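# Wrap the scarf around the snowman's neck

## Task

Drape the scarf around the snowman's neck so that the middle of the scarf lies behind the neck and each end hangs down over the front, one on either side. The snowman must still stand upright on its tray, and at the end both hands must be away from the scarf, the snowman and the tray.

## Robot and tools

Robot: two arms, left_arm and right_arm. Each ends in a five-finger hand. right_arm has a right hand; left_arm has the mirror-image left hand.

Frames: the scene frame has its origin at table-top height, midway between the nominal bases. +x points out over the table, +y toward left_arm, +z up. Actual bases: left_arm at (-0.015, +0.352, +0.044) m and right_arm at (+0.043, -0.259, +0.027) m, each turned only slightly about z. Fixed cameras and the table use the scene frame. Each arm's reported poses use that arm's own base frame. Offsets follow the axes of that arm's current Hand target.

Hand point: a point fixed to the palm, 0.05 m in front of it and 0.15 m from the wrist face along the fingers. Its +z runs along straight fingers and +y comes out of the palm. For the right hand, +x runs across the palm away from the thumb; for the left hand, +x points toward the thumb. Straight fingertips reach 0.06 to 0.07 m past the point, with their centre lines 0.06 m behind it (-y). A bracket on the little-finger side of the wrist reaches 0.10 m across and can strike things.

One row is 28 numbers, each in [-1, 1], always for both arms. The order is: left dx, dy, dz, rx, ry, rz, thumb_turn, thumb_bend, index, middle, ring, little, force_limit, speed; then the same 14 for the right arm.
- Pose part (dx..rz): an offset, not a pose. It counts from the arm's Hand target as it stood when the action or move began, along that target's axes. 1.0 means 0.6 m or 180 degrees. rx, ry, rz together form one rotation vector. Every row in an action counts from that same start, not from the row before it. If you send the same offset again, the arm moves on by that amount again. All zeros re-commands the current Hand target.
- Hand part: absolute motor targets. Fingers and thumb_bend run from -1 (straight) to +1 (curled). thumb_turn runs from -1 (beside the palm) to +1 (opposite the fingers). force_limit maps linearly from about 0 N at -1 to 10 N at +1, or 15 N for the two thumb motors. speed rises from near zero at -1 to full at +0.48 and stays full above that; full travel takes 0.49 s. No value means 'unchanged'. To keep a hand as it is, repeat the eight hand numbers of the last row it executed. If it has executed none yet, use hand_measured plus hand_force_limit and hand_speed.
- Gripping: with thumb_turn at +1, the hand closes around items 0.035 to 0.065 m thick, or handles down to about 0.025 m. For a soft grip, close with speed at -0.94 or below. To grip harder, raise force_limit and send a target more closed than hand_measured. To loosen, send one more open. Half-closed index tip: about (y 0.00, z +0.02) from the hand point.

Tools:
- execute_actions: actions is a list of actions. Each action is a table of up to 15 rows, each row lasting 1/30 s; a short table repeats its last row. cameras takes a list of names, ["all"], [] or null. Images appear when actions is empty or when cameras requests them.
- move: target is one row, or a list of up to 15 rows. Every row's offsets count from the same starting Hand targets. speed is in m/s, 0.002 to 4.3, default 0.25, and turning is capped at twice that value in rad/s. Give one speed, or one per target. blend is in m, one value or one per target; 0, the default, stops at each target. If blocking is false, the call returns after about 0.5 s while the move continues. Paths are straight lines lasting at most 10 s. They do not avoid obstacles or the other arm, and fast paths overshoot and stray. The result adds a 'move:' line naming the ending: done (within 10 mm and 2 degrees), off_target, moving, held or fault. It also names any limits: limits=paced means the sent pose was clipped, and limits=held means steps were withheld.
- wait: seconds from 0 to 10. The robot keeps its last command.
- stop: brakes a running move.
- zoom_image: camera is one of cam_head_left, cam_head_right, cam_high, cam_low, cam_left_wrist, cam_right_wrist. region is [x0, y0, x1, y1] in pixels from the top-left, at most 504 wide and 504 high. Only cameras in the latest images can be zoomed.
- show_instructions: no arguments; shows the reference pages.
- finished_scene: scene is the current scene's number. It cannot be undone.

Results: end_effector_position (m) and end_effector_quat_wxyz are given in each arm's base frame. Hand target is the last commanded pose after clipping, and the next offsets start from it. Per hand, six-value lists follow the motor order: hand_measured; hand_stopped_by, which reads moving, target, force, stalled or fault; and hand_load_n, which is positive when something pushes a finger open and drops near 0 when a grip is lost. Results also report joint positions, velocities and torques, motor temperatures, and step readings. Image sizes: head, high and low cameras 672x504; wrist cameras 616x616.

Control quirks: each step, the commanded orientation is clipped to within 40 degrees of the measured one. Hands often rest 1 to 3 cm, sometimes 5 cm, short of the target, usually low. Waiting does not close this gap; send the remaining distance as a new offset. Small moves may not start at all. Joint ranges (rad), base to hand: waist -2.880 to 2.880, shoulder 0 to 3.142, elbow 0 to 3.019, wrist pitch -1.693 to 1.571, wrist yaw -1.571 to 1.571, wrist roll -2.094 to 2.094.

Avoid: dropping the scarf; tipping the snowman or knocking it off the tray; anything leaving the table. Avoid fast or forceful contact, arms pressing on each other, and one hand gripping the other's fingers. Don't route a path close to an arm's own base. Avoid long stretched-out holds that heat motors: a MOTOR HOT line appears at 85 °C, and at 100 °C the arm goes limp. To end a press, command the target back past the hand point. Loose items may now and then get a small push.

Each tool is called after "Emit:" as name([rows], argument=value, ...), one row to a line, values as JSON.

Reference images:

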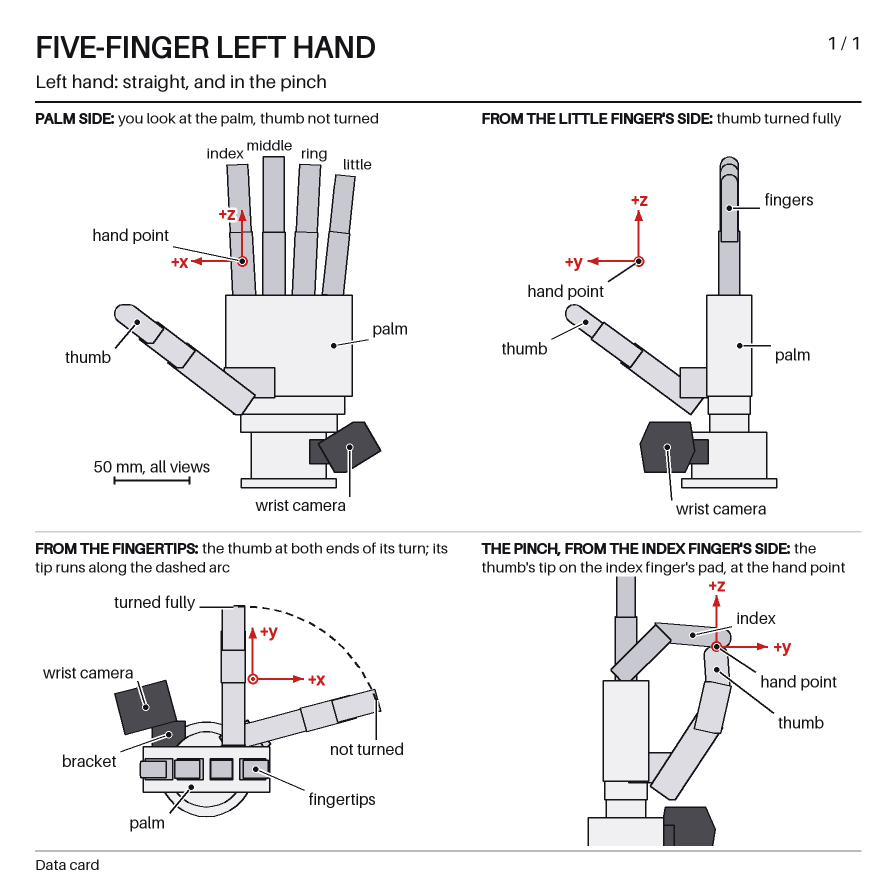

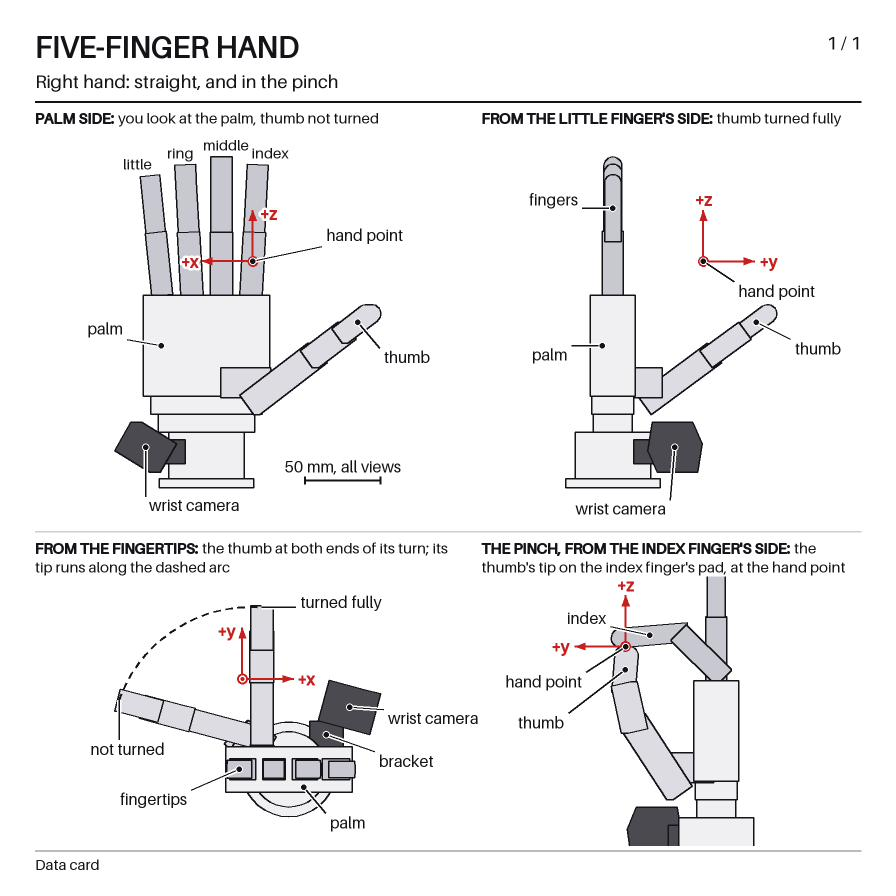

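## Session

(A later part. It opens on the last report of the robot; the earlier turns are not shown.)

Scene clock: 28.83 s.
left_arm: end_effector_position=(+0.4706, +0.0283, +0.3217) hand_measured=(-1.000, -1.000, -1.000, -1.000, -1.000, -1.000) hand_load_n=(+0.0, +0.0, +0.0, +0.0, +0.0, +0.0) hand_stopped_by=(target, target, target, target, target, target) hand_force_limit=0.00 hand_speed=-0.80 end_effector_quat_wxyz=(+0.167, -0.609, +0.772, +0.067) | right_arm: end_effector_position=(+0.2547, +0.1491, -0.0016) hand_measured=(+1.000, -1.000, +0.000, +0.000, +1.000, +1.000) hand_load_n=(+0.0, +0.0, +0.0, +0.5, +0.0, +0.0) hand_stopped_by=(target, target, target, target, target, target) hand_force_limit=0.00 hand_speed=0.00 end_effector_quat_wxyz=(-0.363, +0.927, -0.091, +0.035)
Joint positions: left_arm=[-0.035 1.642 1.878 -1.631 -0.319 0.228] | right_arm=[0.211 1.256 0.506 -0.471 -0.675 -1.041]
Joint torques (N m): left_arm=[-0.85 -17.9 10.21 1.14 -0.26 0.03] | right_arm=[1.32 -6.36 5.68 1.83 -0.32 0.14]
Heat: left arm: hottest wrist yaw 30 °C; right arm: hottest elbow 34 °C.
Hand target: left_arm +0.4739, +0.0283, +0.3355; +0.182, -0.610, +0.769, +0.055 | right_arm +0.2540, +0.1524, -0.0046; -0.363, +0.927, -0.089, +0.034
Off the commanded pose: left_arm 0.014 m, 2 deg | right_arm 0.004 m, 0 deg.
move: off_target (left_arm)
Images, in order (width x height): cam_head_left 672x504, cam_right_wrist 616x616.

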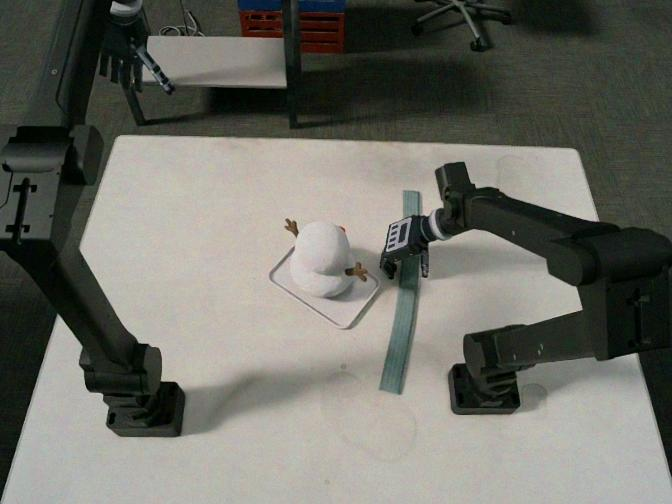

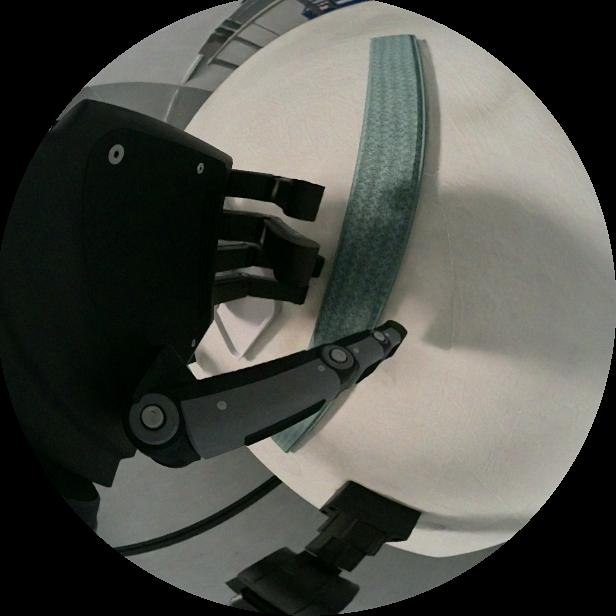

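Emit:
move([
  [0,0,0,0,0,0,-1,-1,-1,-1,-1,-1,0,-0.8,0,0,0,0,0,0,1,-1,0.15,0.15,1,1,0,-0.5],
  [0,0,0,0,0,0,-1,-1,-1,-1,-1,-1,0,-0.8,0,0.0119,0.0123,0,0,0,1,-1,0.15,0.15,1,1,0,-0.5],
], cameras=["cam_head_left","cam_right_wrist"], speed=0.05)

Emit:
zoom_image(camera="cam_head_left", region=[370, 210, 470, 310])

Emit:
zoom_image(camera="cam_right_wrist", region=[190, 130, 450, 390])

Scene clock: 31.37 s.
left_arm: end_effector_position=(+0.4706, +0.0283, +0.3217) hand_measured=(-1.000, -1.000, -1.000, -1.000, -1.000, -1.000) hand_load_n=(+0.0, +0.0, +0.0, +0.0, +0.0, +0.0) hand_stopped_by=(target, target, target, target, target, target) hand_force_limit=0.00 hand_speed=-0.80 end_effector_quat_wxyz=(+0.167, -0.609, +0.772, +0.067) | right_arm: end_effector_position=(+0.2563, +0.1499, -0.0076) hand_measured=(+1.000, -1.000, +0.150, +0.150, +1.000, +1.000) hand_load_n=(+1.5, +0.5, +0.0, +0.0, +0.0, +0.0) hand_stopped_by=(target, target, target, target, target, target) hand_force_limit=0.00 hand_speed=-0.50 end_effector_quat_wxyz=(-0.365, +0.926, -0.094, +0.036)
Joint positions: left_arm=[-0.035 1.642 1.878 -1.631 -0.319 0.228] | right_arm=[0.211 1.276 0.499 -0.437 -0.675 -1.031]
Joint torques (N m): left_arm=[-0.62 -17.73 10.19 1.09 -0.27 0.06] | right_arm=[1.2 -5.71 5.12 1.99 -0.33 0.02]
Heat: left arm: hottest wrist yaw 30 °C; right arm: hottest elbow 34 °C.
Hand target: left_arm +0.4739, +0.0283, +0.3355; +0.182, -0.610, +0.769, +0.055 | right_arm +0.2540, +0.1522, -0.0149; -0.363, +0.927, -0.089, +0.034
Off the commanded pose: left_arm 0.014 m, 2 deg | right_arm 0.008 m, 1 deg.
move: off_target (left_arm)
Images, in order (width x height): cam_head_left 672x504, cam_right_wrist 616x616.

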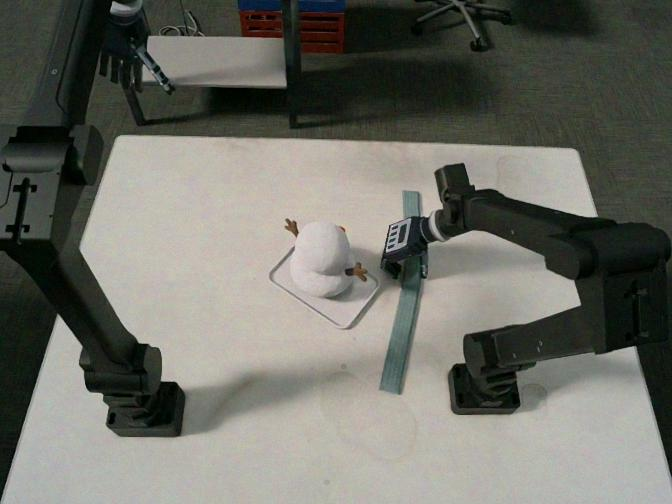

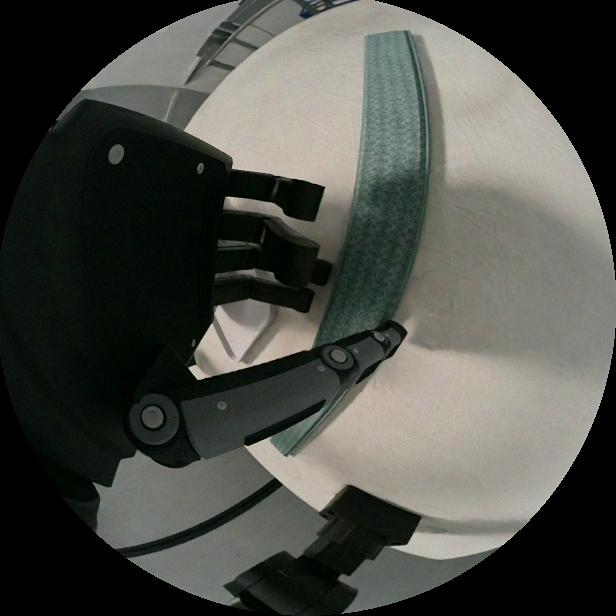

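Scaled by 5.040.

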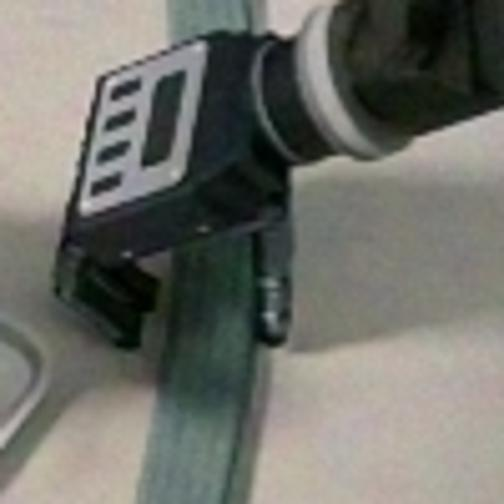

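Scaled by 1.938 from the camera's 616x616 image, which has a finer 880x880 frame.

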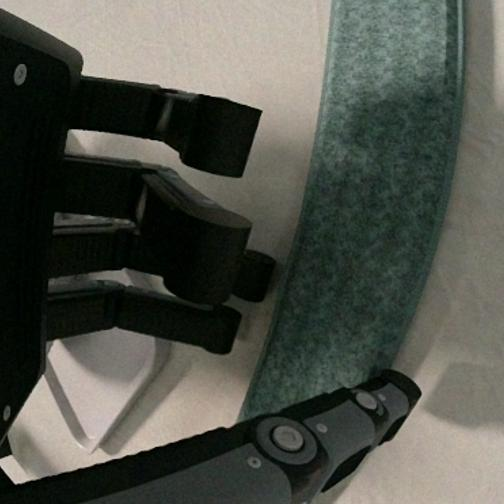

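Emit:
move([
  [0,0,0,0,0,0,-1,-1,-1,-1,-1,-1,0,-0.8,0,-0.0052,-0.0179,0,0,0,1,-1,0.15,0.15,1,1,0,-0.5],
  [0,0,0,0,0,0,-1,-1,-1,-1,-1,-1,0,-0.8,0,0,-0.0123,0,0,0,1,-1,0.15,0.15,1,1,0,-0.5],
], cameras=["cam_head_left","cam_right_wrist"], speed=0.05)

Emit:
zoom_image(camera="cam_head_left", region=[370, 210, 470, 310])

Emit:
zoom_image(camera="cam_right_wrist", region=[190, 130, 450, 390])

Scene clock: 33.10 s.
left_arm: end_effector_position=(+0.4706, +0.0283, +0.3217) hand_measured=(-1.000, -1.000, -1.000, -1.000, -1.000, -1.000) hand_load_n=(+0.0, +0.0, +0.0, +0.0, +0.0, +0.0) hand_stopped_by=(target, target, target, target, target, target) hand_force_limit=0.00 hand_speed=-0.80 end_effector_quat_wxyz=(+0.167, -0.609, +0.772, +0.067) | right_arm: end_effector_position=(+0.2547, +0.1490, -0.0067) hand_measured=(+1.000, -1.000, +0.150, +0.150, +1.000, +1.000) hand_load_n=(-0.5, +0.0, +0.0, +0.5, +0.0, +0.0) hand_stopped_by=(target, target, target, target, target, target) hand_force_limit=0.00 hand_speed=-0.50 end_effector_quat_wxyz=(-0.363, +0.927, -0.089, +0.036)
Joint positions: left_arm=[-0.035 1.642 1.878 -1.631 -0.319 0.228] | right_arm=[0.211 1.27 0.499 -0.449 -0.675 -1.044]
Joint velocities: left_arm=[-0.015 -0.005 0.002 -0.002 -0.154 0.037] | right_arm=[within noise]
Joint torques (N m): left_arm=[-0.67 -17.79 10.21 1.05 -0.25 0.05] | right_arm=[-0.21 -6.71 5.5 1.03 -0.54 0]
Heat: left arm: hottest wrist yaw 30 °C; right arm: hottest elbow 34 °C.
Hand target: left_arm +0.4739, +0.0283, +0.3355; +0.182, -0.610, +0.769, +0.055 | right_arm +0.2530, +0.1473, -0.0094; -0.363, +0.927, -0.089, +0.034
Off the commanded pose: left_arm 0.014 m, 2 deg | right_arm 0.004 m, 0 deg.
move: off_target (left_arm)
Images, in order (width x height): cam_head_left 672x504, cam_right_wrist 616x616.

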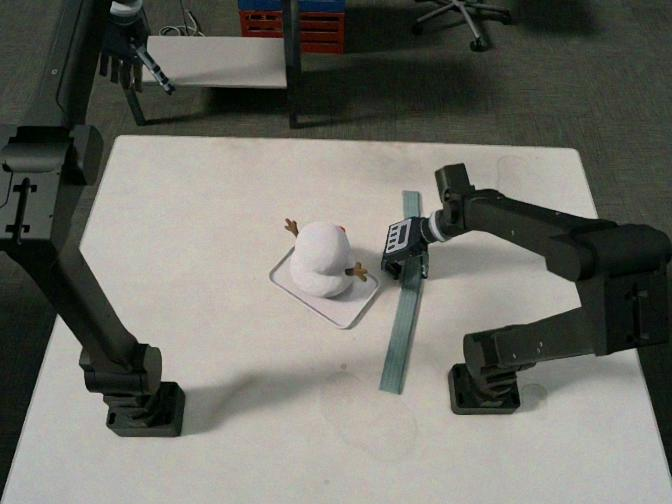

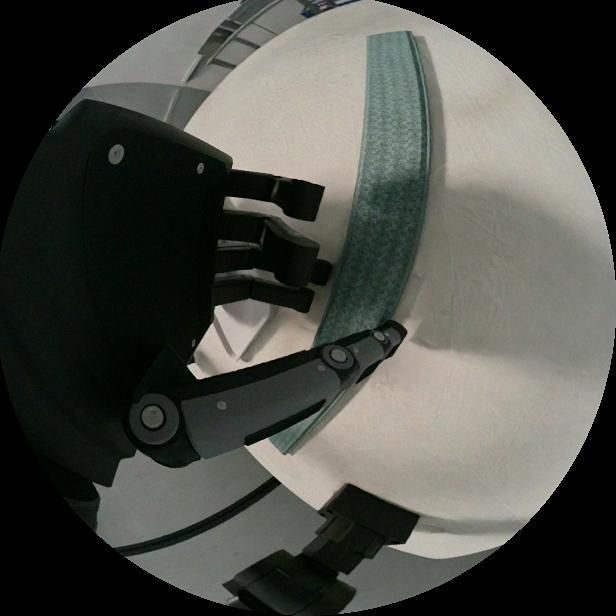

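Scaled by 5.040.

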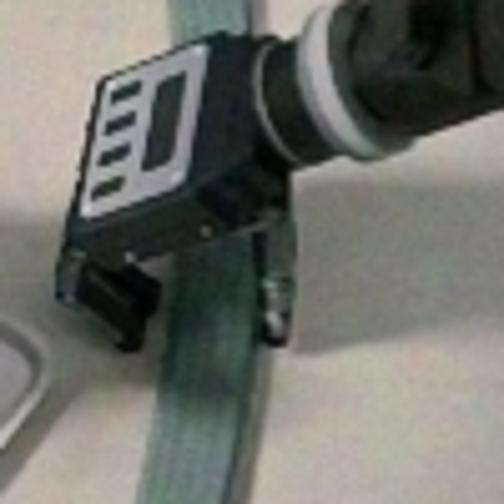

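Scaled by 1.938 from the camera's 616x616 image, which has a finer 880x880 frame.

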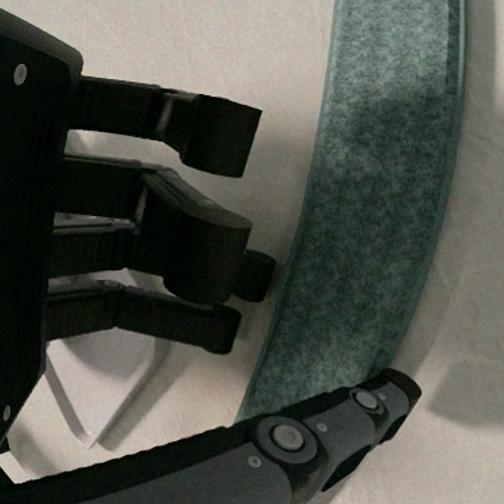

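Emit:
move(target=[0,0,0,0,0,0,-1,-1,-1,-1,-1,-1,0,-0.8,0,0,0,0,0,0,1,-1,0.7,0.7,1,1,-0.3,-0.8], cameras=["cam_head_left","cam_right_wrist"], speed=0.05)

Emit:
zoom_image(camera="cam_head_left", region=[370, 210, 470, 310])

Emit:
zoom_image(camera="cam_right_wrist", region=[190, 130, 450, 390])

Scene clock: 34.73 s.
left_arm: end_effector_position=(+0.4706, +0.0283, +0.3217) hand_measured=(-1.000, -1.000, -1.000, -1.000, -1.000, -1.000) hand_load_n=(+0.0, +0.0, +0.0, +0.0, +0.0, +0.0) hand_stopped_by=(target, target, target, target, target, target) hand_force_limit=0.00 hand_speed=-0.80 end_effector_quat_wxyz=(+0.167, -0.609, +0.772, +0.067) | right_arm: end_effector_position=(+0.2547, +0.1489, -0.0067) hand_measured=(+1.000, -1.000, +0.700, +0.700, +1.000, +1.000) hand_load_n=(+0.0, +0.0, +0.0, +0.0, +0.0, +0.0) hand_stopped_by=(target, target, target, target, target, target) hand_force_limit=-0.30 hand_speed=-0.80 end_effector_quat_wxyz=(-0.363, +0.927, -0.089, +0.036)
Joint positions: left_arm=[-0.035 1.642 1.878 -1.631 -0.319 0.228] | right_arm=[0.211 1.27 0.499 -0.449 -0.675 -1.044]
Joint torques (N m): left_arm=[-0.67 -17.9 10.19 1.09 -0.24 0.04] | right_arm=[-0.21 -6.71 5.48 1.07 -0.54 -0.02]
Heat: left arm: hottest waist 29 °C; right arm: hottest elbow 34 °C.
Hand target: left_arm +0.4739, +0.0283, +0.3355; +0.182, -0.610, +0.769, +0.055 | right_arm +0.2530, +0.1473, -0.0094; -0.363, +0.927, -0.089, +0.034
Off the commanded pose: left_arm 0.014 m, 2 deg | right_arm 0.004 m, 0 deg.
move: off_target (left_arm)
Images, in order (width x height): cam_head_left 672x504, cam_right_wrist 616x616.

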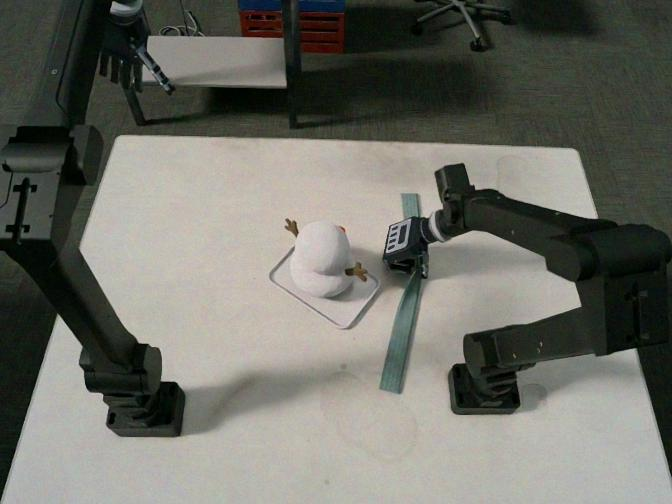

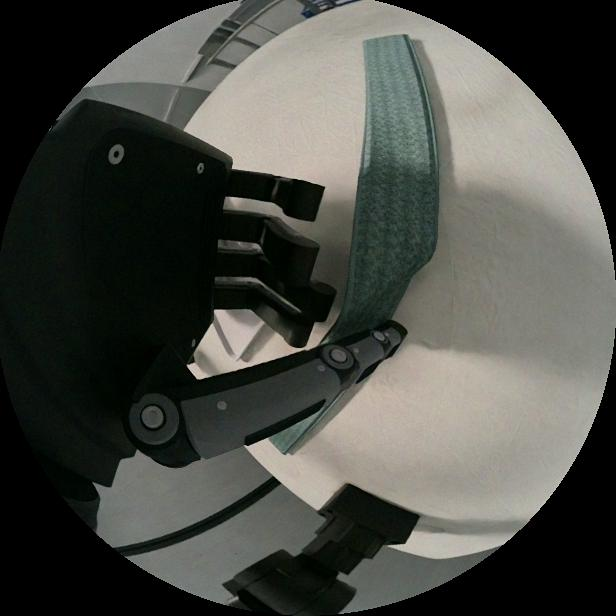

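Scaled by 5.040.

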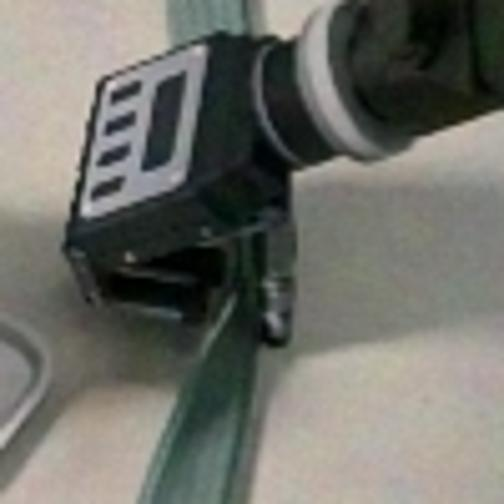

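Scaled by 1.938 from the camera's 616x616 image, which has a finer 880x880 frame.

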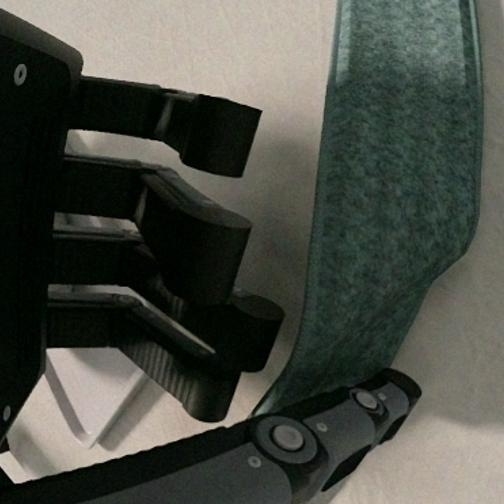

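Emit:
move(target=[0,0,0,0,0,0,-1,-1,-1,-1,-1,-1,0,-0.8,0,0,0,0,0,0,1,0.1,0.7,0.7,1,1,-0.4,-0.85], cameras=["cam_head_left","cam_right_wrist"], speed=0.05)

Emit:
zoom_image(camera="cam_head_left", region=[370, 210, 470, 310])

Emit:
zoom_image(camera="cam_right_wrist", region=[190, 130, 450, 390])

Scene clock: 36.17 s.
left_arm: end_effector_position=(+0.4706, +0.0283, +0.3217) hand_measured=(-1.000, -1.000, -1.000, -1.000, -1.000, -1.000) hand_load_n=(+0.0, +0.0, +0.0, +0.0, +0.0, +0.0) hand_stopped_by=(target, target, target, target, target, target) hand_force_limit=0.00 hand_speed=-0.80 end_effector_quat_wxyz=(+0.167, -0.609, +0.772, +0.067) | right_arm: end_effector_position=(+0.2547, +0.1489, -0.0067) hand_measured=(+1.000, -0.846, +0.700, +0.700, +1.000, +1.000) hand_load_n=(+1.0, +5.0, +0.0, +0.0, +0.0, +0.0) hand_stopped_by=(target, force, target, target, target, target) hand_force_limit=-0.40 hand_speed=-0.85 end_effector_quat_wxyz=(-0.363, +0.927, -0.089, +0.036)
Joint positions: left_arm=[-0.035 1.642 1.878 -1.631 -0.319 0.228] | right_arm=[0.211 1.27 0.499 -0.449 -0.675 -1.044]
Joint torques (N m): left_arm=[-0.56 -17.96 10.19 1.13 -0.25 0.04] | right_arm=[-0.21 -6.65 5.48 1.06 -0.54 -0.02]
Heat: left arm: hottest waist 29 °C; right arm: hottest elbow 34 °C.
Hand target: left_arm +0.4739, +0.0283, +0.3355; +0.182, -0.610, +0.769, +0.055 | right_arm +0.2530, +0.1473, -0.0094; -0.363, +0.927, -0.089, +0.034
Off the commanded pose: left_arm 0.014 m, 2 deg | right_arm 0.004 m, 0 deg.
move: off_target (left_arm)
Images, in order (width x height): cam_head_left 672x504, cam_right_wrist 616x616.

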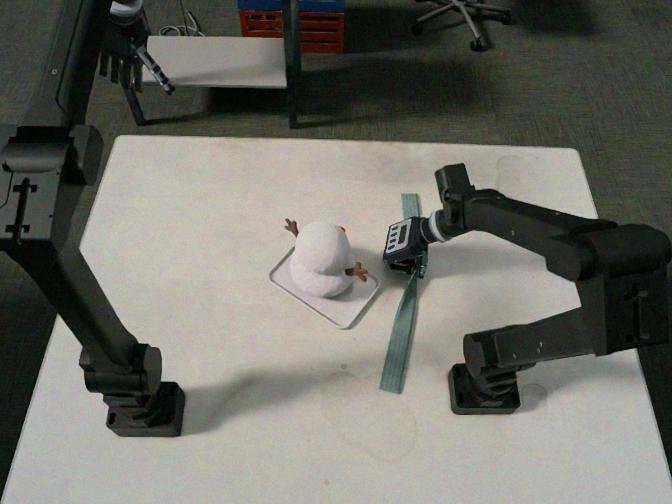

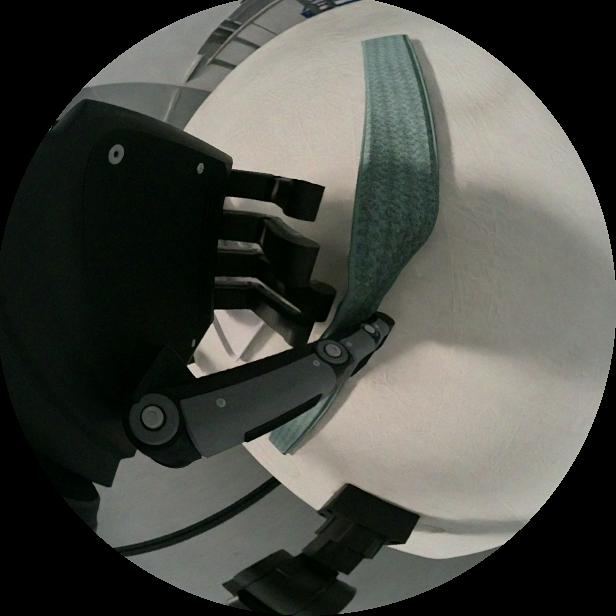

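Scaled by 5.040.

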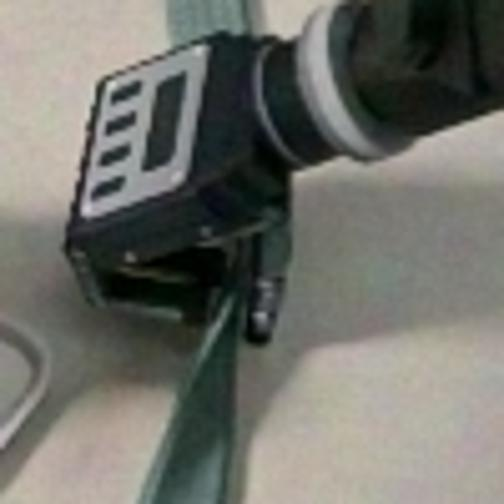

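Scaled by 1.938 from the camera's 616x616 image, which has a finer 880x880 frame.

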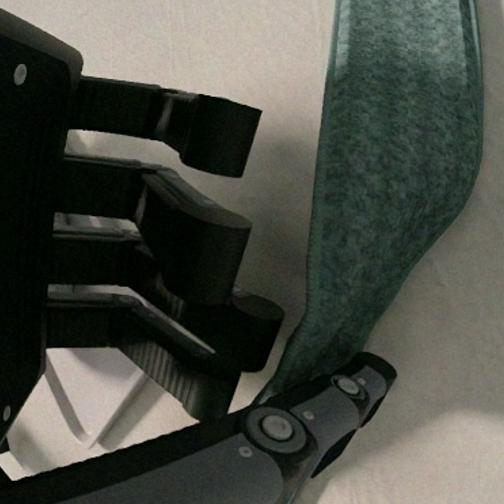

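Emit:
move(target=[0,0,0,0,0,0,-1,-1,-1,-1,-1,-1,0,-0.8,0,-0.0679,-0.0734,0,0,0,1,0.1,0.7,0.7,1,1,-0.4,-0.85], cameras=["cam_head_left","cam_right_wrist","cam_low"], speed=0.1)

Scene clock: 37.83 s.
left_arm: end_effector_position=(+0.4706, +0.0283, +0.3217) hand_measured=(-1.000, -1.000, -1.000, -1.000, -1.000, -1.000) hand_load_n=(+0.0, +0.0, +0.0, +0.0, +0.0, +0.0) hand_stopped_by=(target, target, target, target, target, target) hand_force_limit=0.00 hand_speed=-0.80 end_effector_quat_wxyz=(+0.167, -0.609, +0.772, +0.067) | right_arm: end_effector_position=(+0.2350, +0.1447, +0.0340) hand_measured=(+1.000, -0.846, +0.700, +0.700, +1.000, +1.000) hand_load_n=(+1.0, +4.5, +0.0, +0.0, +0.0, +0.0) hand_stopped_by=(target, force, target, target, target, target) hand_force_limit=-0.40 hand_speed=-0.85 end_effector_quat_wxyz=(-0.357, +0.929, -0.097, +0.016)
Joint positions: left_arm=[-0.035 1.642 1.878 -1.631 -0.319 0.228] | right_arm=[0.211 1.135 0.539 -0.669 -0.675 -1.044]
Joint torques (N m): left_arm=[-0.62 -17.9 10.21 1.05 -0.26 0.04] | right_arm=[-0.15 -6.65 9.91 0.32 -0.54 -0.01]
Heat: left arm: hottest waist 29 °C; right arm: hottest elbow 34 °C.
Hand target: left_arm +0.4739, +0.0283, +0.3355; +0.182, -0.610, +0.769, +0.055 | right_arm +0.2531, +0.1472, +0.0506; -0.363, +0.927, -0.089, +0.035
Off the commanded pose: left_arm 0.014 m, 2 deg | right_arm 0.025 m, 2 deg.
move: off_target (left_arm, right_arm)
Images, in order (width x height): cam_head_left 672x504, cam_low 672x504, cam_right_wrist 616x616.

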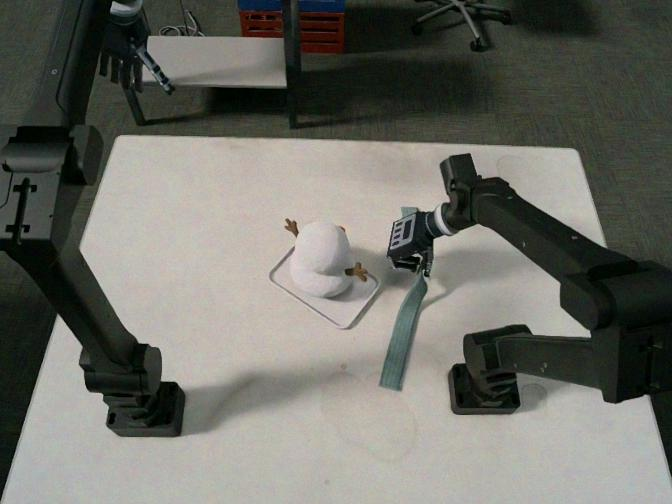

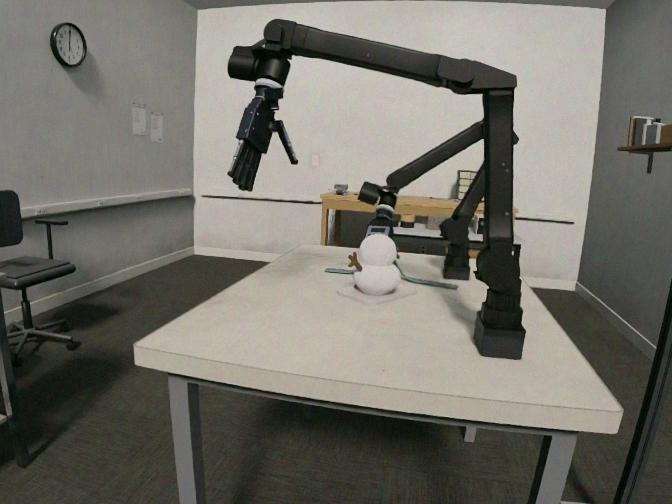

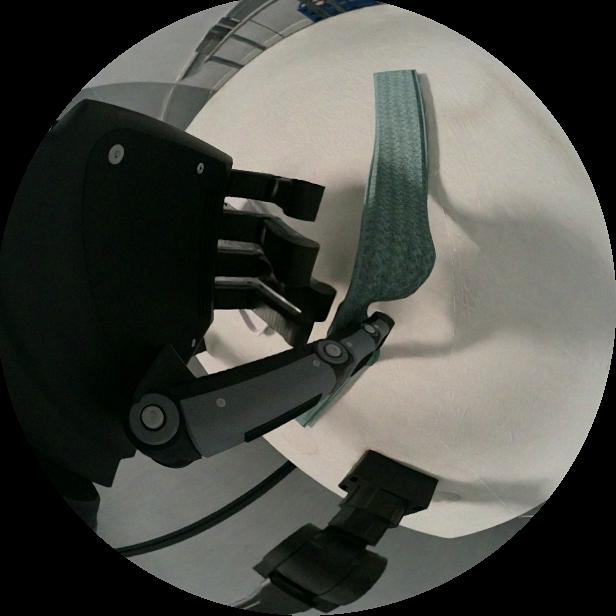

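Emit:
move([
  [0,0,0,0,0,0,-1,-1,-1,-1,-1,-1,0,-0.8,0,0.0645,0.0697,0,0,0,1,0.1,0.7,0.7,1,1,-0.4,-0.85],
  [0,0,0,0,0,0,-1,-1,-1,-1,-1,-1,0,-0.8,0,0.0645,0.0697,0,0,0,1,-1,0.2,0.2,1,1,-0.4,-0.3],
  [0,0,0,0,0,0,-1,-1,-1,-1,-1,-1,0,-0.8,0,-0.04,-0.045,0,0,0,1,-1,0.2,0.2,1,1,-0.4,-0.3],
], cameras=["cam_head_left","cam_right_wrist"], speed=0.1)

Emit:
zoom_image(camera="cam_head_left", region=[370, 170, 490, 290])

Scene clock: 43.50 s.
left_arm: end_effector_position=(+0.4706, +0.0283, +0.3217) hand_measured=(-1.000, -1.000, -1.000, -1.000, -1.000, -1.000) hand_load_n=(+0.0, +0.0, +0.0, +0.0, -0.5, +0.0) hand_stopped_by=(target, target, target, target, target, target) hand_force_limit=0.00 hand_speed=-0.80 end_effector_quat_wxyz=(+0.167, -0.609, +0.772, +0.067) | right_arm: end_effector_position=(+0.2355, +0.1447, +0.0682) hand_measured=(+1.000, -1.000, +0.200, +0.200, +1.000, +1.000) hand_load_n=(+0.0, +0.0, +0.0, +0.0, +0.0, +0.0) hand_stopped_by=(target, target, target, target, target, target) hand_force_limit=-0.40 hand_speed=-0.30 end_effector_quat_wxyz=(-0.356, +0.929, -0.096, +0.015)
Joint positions: left_arm=[-0.035 1.642 1.878 -1.631 -0.319 0.228] | right_arm=[0.211 1.072 0.602 -0.798 -0.675 -1.048]
Joint torques (N m): left_arm=[-0.73 -17.85 10.22 1.09 -0.24 0.05] | right_arm=[-0.38 -6.24 10.56 0.47 -0.57 0]
Motor temperatures (°C): left_arm=[29 28 30 26 29 29] | right_arm=[31 31 35 33 32 26]
Heat: left arm: hottest elbow 30 °C; right arm: hottest elbow 35 °C.
Hand target: left_arm +0.4739, +0.0283, +0.3355; +0.182, -0.610, +0.769, +0.055 | right_arm +0.2529, +0.1465, +0.0866; -0.363, +0.927, -0.089, +0.034
Off the commanded pose: left_arm 0.014 m, 2 deg | right_arm 0.026 m, 3 deg.
move: off_target (left_arm, right_arm)
Images, in order (width x height): cam_head_left 672x504, cam_right_wrist 616x616.

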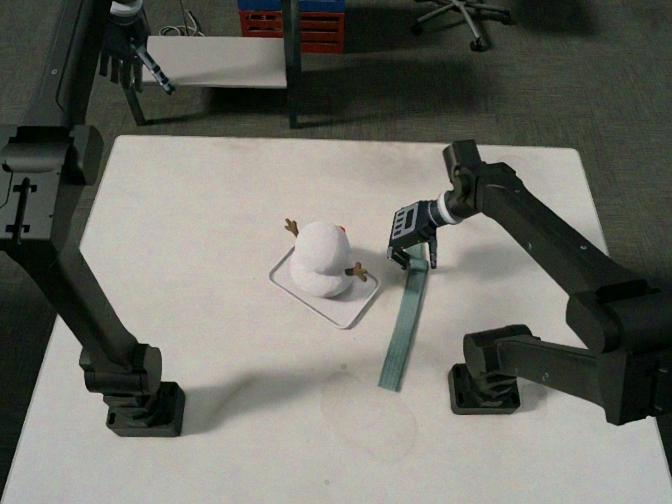

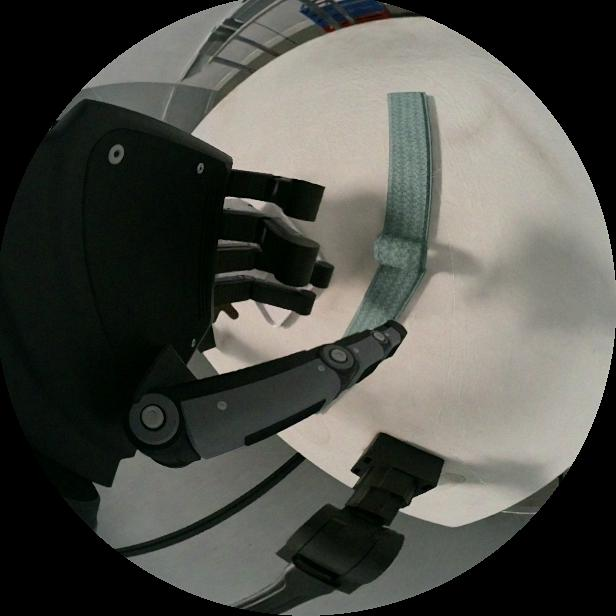

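Scaled by 4.200.

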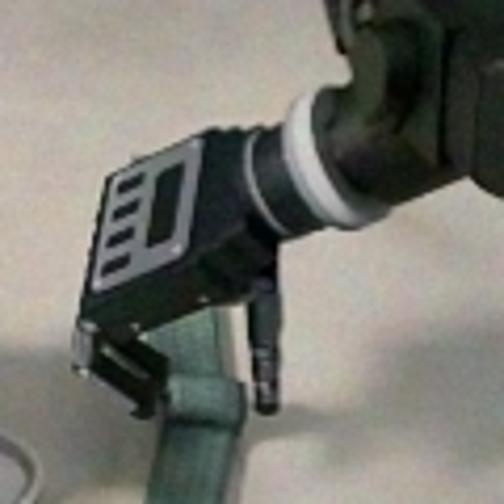

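Emit:
move(target=[0,0,0,0,0,0,-1,-1,-1,-1,-1,-1,0,-0.8,0.2063,0.0123,-0.0257,0,0,0,1,-1,0.15,0.15,1,1,-0.4,-0.3], cameras=["cam_head_left","cam_right_wrist","cam_high"], speed=0.2)

Emit:
zoom_image(camera="cam_head_left", region=[370, 140, 490, 260])

Scene clock: 45.53 s.
left_arm: end_effector_position=(+0.4706, +0.0283, +0.3217) hand_measured=(-1.000, -1.000, -1.000, -1.000, -1.000, -1.000) hand_load_n=(+0.0, +0.0, +0.0, +0.0, +0.0, +0.0) hand_stopped_by=(target, target, target, target, target, target) hand_force_limit=0.00 hand_speed=-0.80 end_effector_quat_wxyz=(+0.167, -0.609, +0.772, +0.067) | right_arm: end_effector_position=(+0.3540, +0.1098, +0.0810) hand_measured=(+1.000, -1.000, +0.150, +0.150, +1.000, +1.000) hand_load_n=(+0.0, +0.0, +0.0, +0.0, -0.5, +0.0) hand_stopped_by=(target, target, target, target, target, target) hand_force_limit=-0.40 hand_speed=-0.30 end_effector_quat_wxyz=(-0.360, +0.928, -0.093, +0.022)
Joint positions: left_arm=[-0.035 1.642 1.878 -1.631 -0.319 0.228] | right_arm=[0.051 1.393 0.908 -0.898 -0.718 -1.25]
Joint torques (N m): left_arm=[-0.79 -17.73 10.15 1.1 -0.25 0.04] | right_arm=[-0.62 -9.82 10.29 0.2 -0.65 0.01]
Heat: left arm: hottest elbow 30 °C; right arm: hottest elbow 35 °C.
Hand target: left_arm +0.4739, +0.0283, +0.3355; +0.182, -0.610, +0.769, +0.055 | right_arm +0.3714, +0.1075, +0.0930; -0.363, +0.927, -0.089, +0.034
Off the commanded pose: left_arm 0.014 m, 2 deg | right_arm 0.021 m, 2 deg.
move: off_target (left_arm, right_arm)
Images, in order (width x height): cam_head_left 672x504, cam_high 672x504, cam_right_wrist 616x616.

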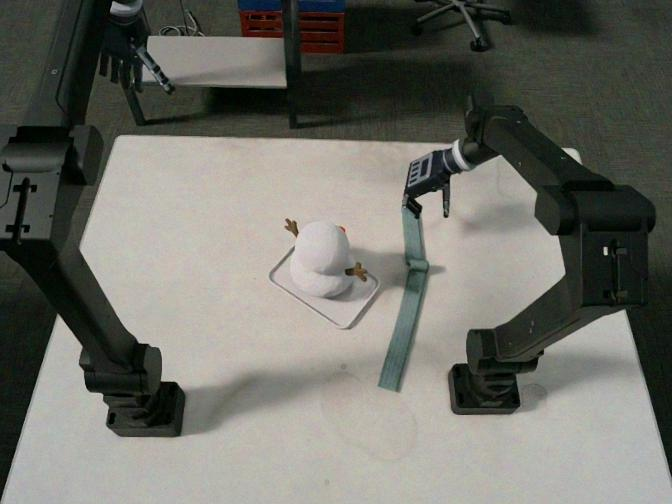

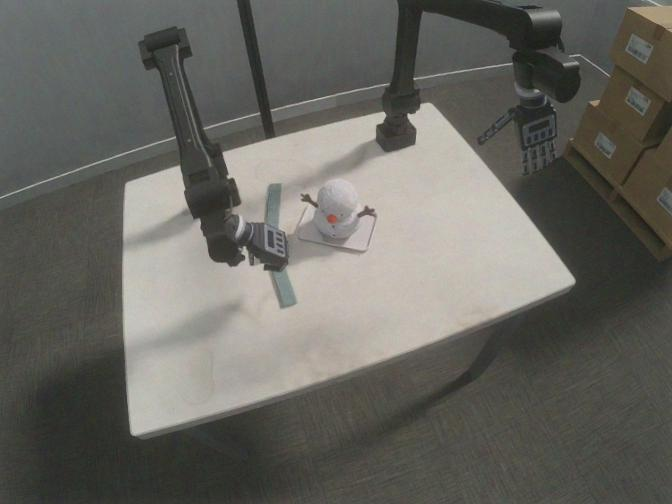

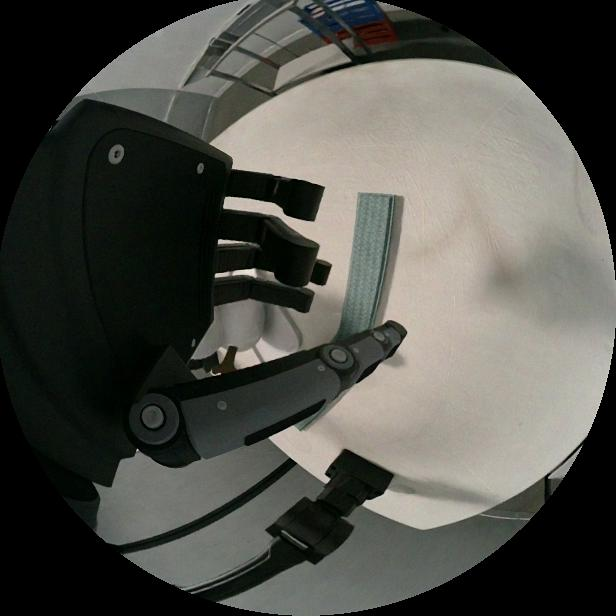

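Scaled by 4.200.

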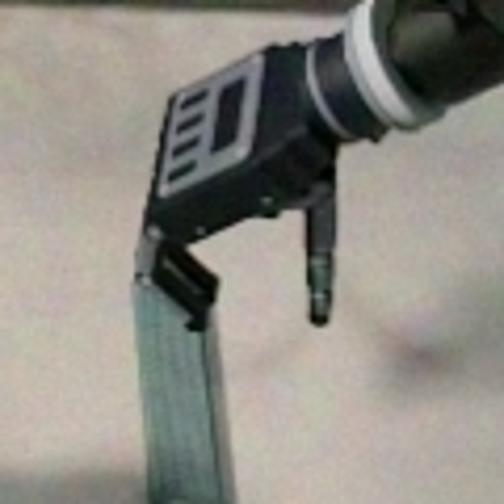

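Emit:
move(target=[0,0,0,0,0,0,-1,-1,-1,-1,-1,-1,0,-0.8,0.0165,0.0597,0.115,0,-0.0377,-0.0408,1,-1,0.1,0.1,1,1,-0.4,-0.3], cameras=["cam_head_left","cam_right_wrist"], speed=0.1)

Emit:
zoom_image(camera="cam_head_left", region=[370, 160, 470, 260])

Emit:
zoom_image(camera="cam_right_wrist", region=[190, 130, 450, 390])

Scene clock: 48.07 s.
left_arm: end_effector_position=(+0.4706, +0.0283, +0.3217) hand_measured=(-1.000, -1.000, -1.000, -1.000, -1.000, -1.000) hand_load_n=(+0.0, +0.0, +0.0, +0.0, +0.0, +0.0) hand_stopped_by=(target, target, target, target, target, target) hand_force_limit=0.00 hand_speed=-0.80 end_effector_quat_wxyz=(+0.167, -0.609, +0.772, +0.067) | right_arm: end_effector_position=(+0.3632, +0.1191, +0.0105) hand_measured=(+1.000, -1.000, +0.100, +0.100, +1.000, +1.000) hand_load_n=(+0.0, +0.0, +0.0, +0.0, +0.0, +0.0) hand_stopped_by=(target, target, target, target, target, target) hand_force_limit=-0.40 hand_speed=-0.30 end_effector_quat_wxyz=(-0.361, +0.932, -0.026, -0.018)
Joint positions: left_arm=[-0.035 1.642 1.878 -1.631 -0.319 0.228] | right_arm=[0.08 1.601 0.921 -0.838 -0.738 -1.416]
Joint torques (N m): left_arm=[-0.97 -17.9 10.22 1.1 -0.24 0.05] | right_arm=[1.2 -12.1 8.91 1.09 -0.67 -0.02]
Heat: left arm: hottest elbow 30 °C; right arm: hottest elbow 35 °C.
Hand target: left_arm +0.4739, +0.0283, +0.3355; +0.182, -0.610, +0.769, +0.055 | right_arm +0.3849, +0.1259, +0.0178; -0.365, +0.931, -0.008, +0.003
Off the commanded pose: left_arm 0.014 m, 2 deg | right_arm 0.024 m, 3 deg.
move: off_target (left_arm, right_arm)
Images, in order (width x height): cam_head_left 672x504, cam_right_wrist 616x616.

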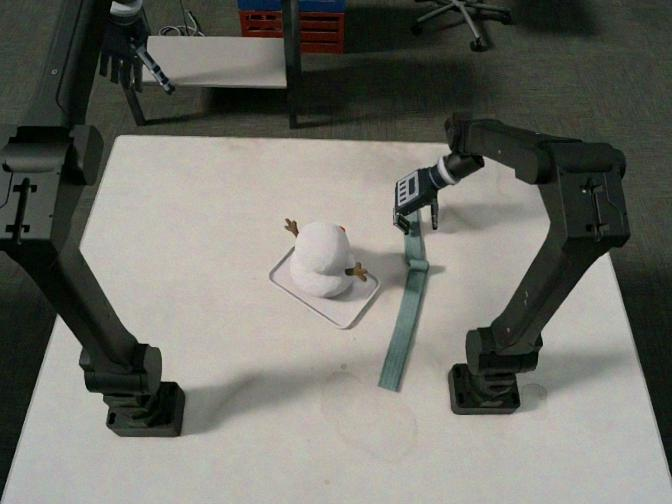

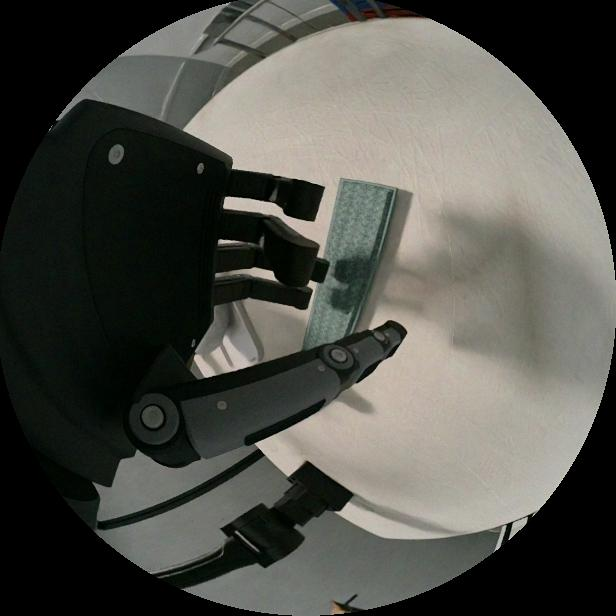

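Scaled by 5.040.

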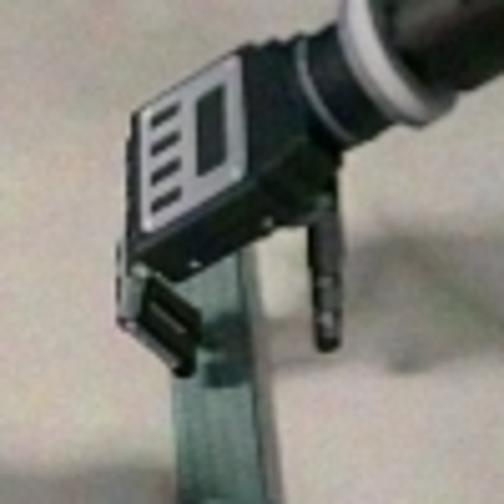

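Scaled by 1.938 from the camera's 616x616 image, which has a finer 880x880 frame.

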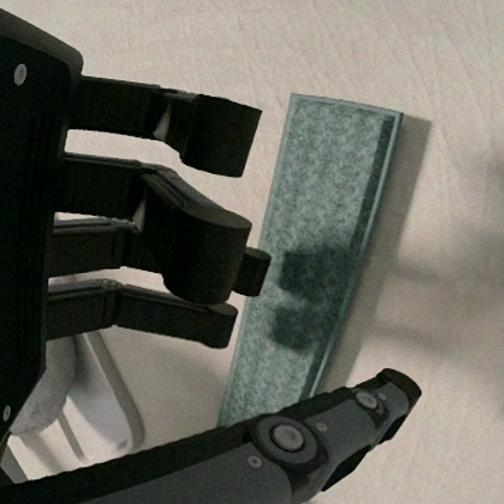

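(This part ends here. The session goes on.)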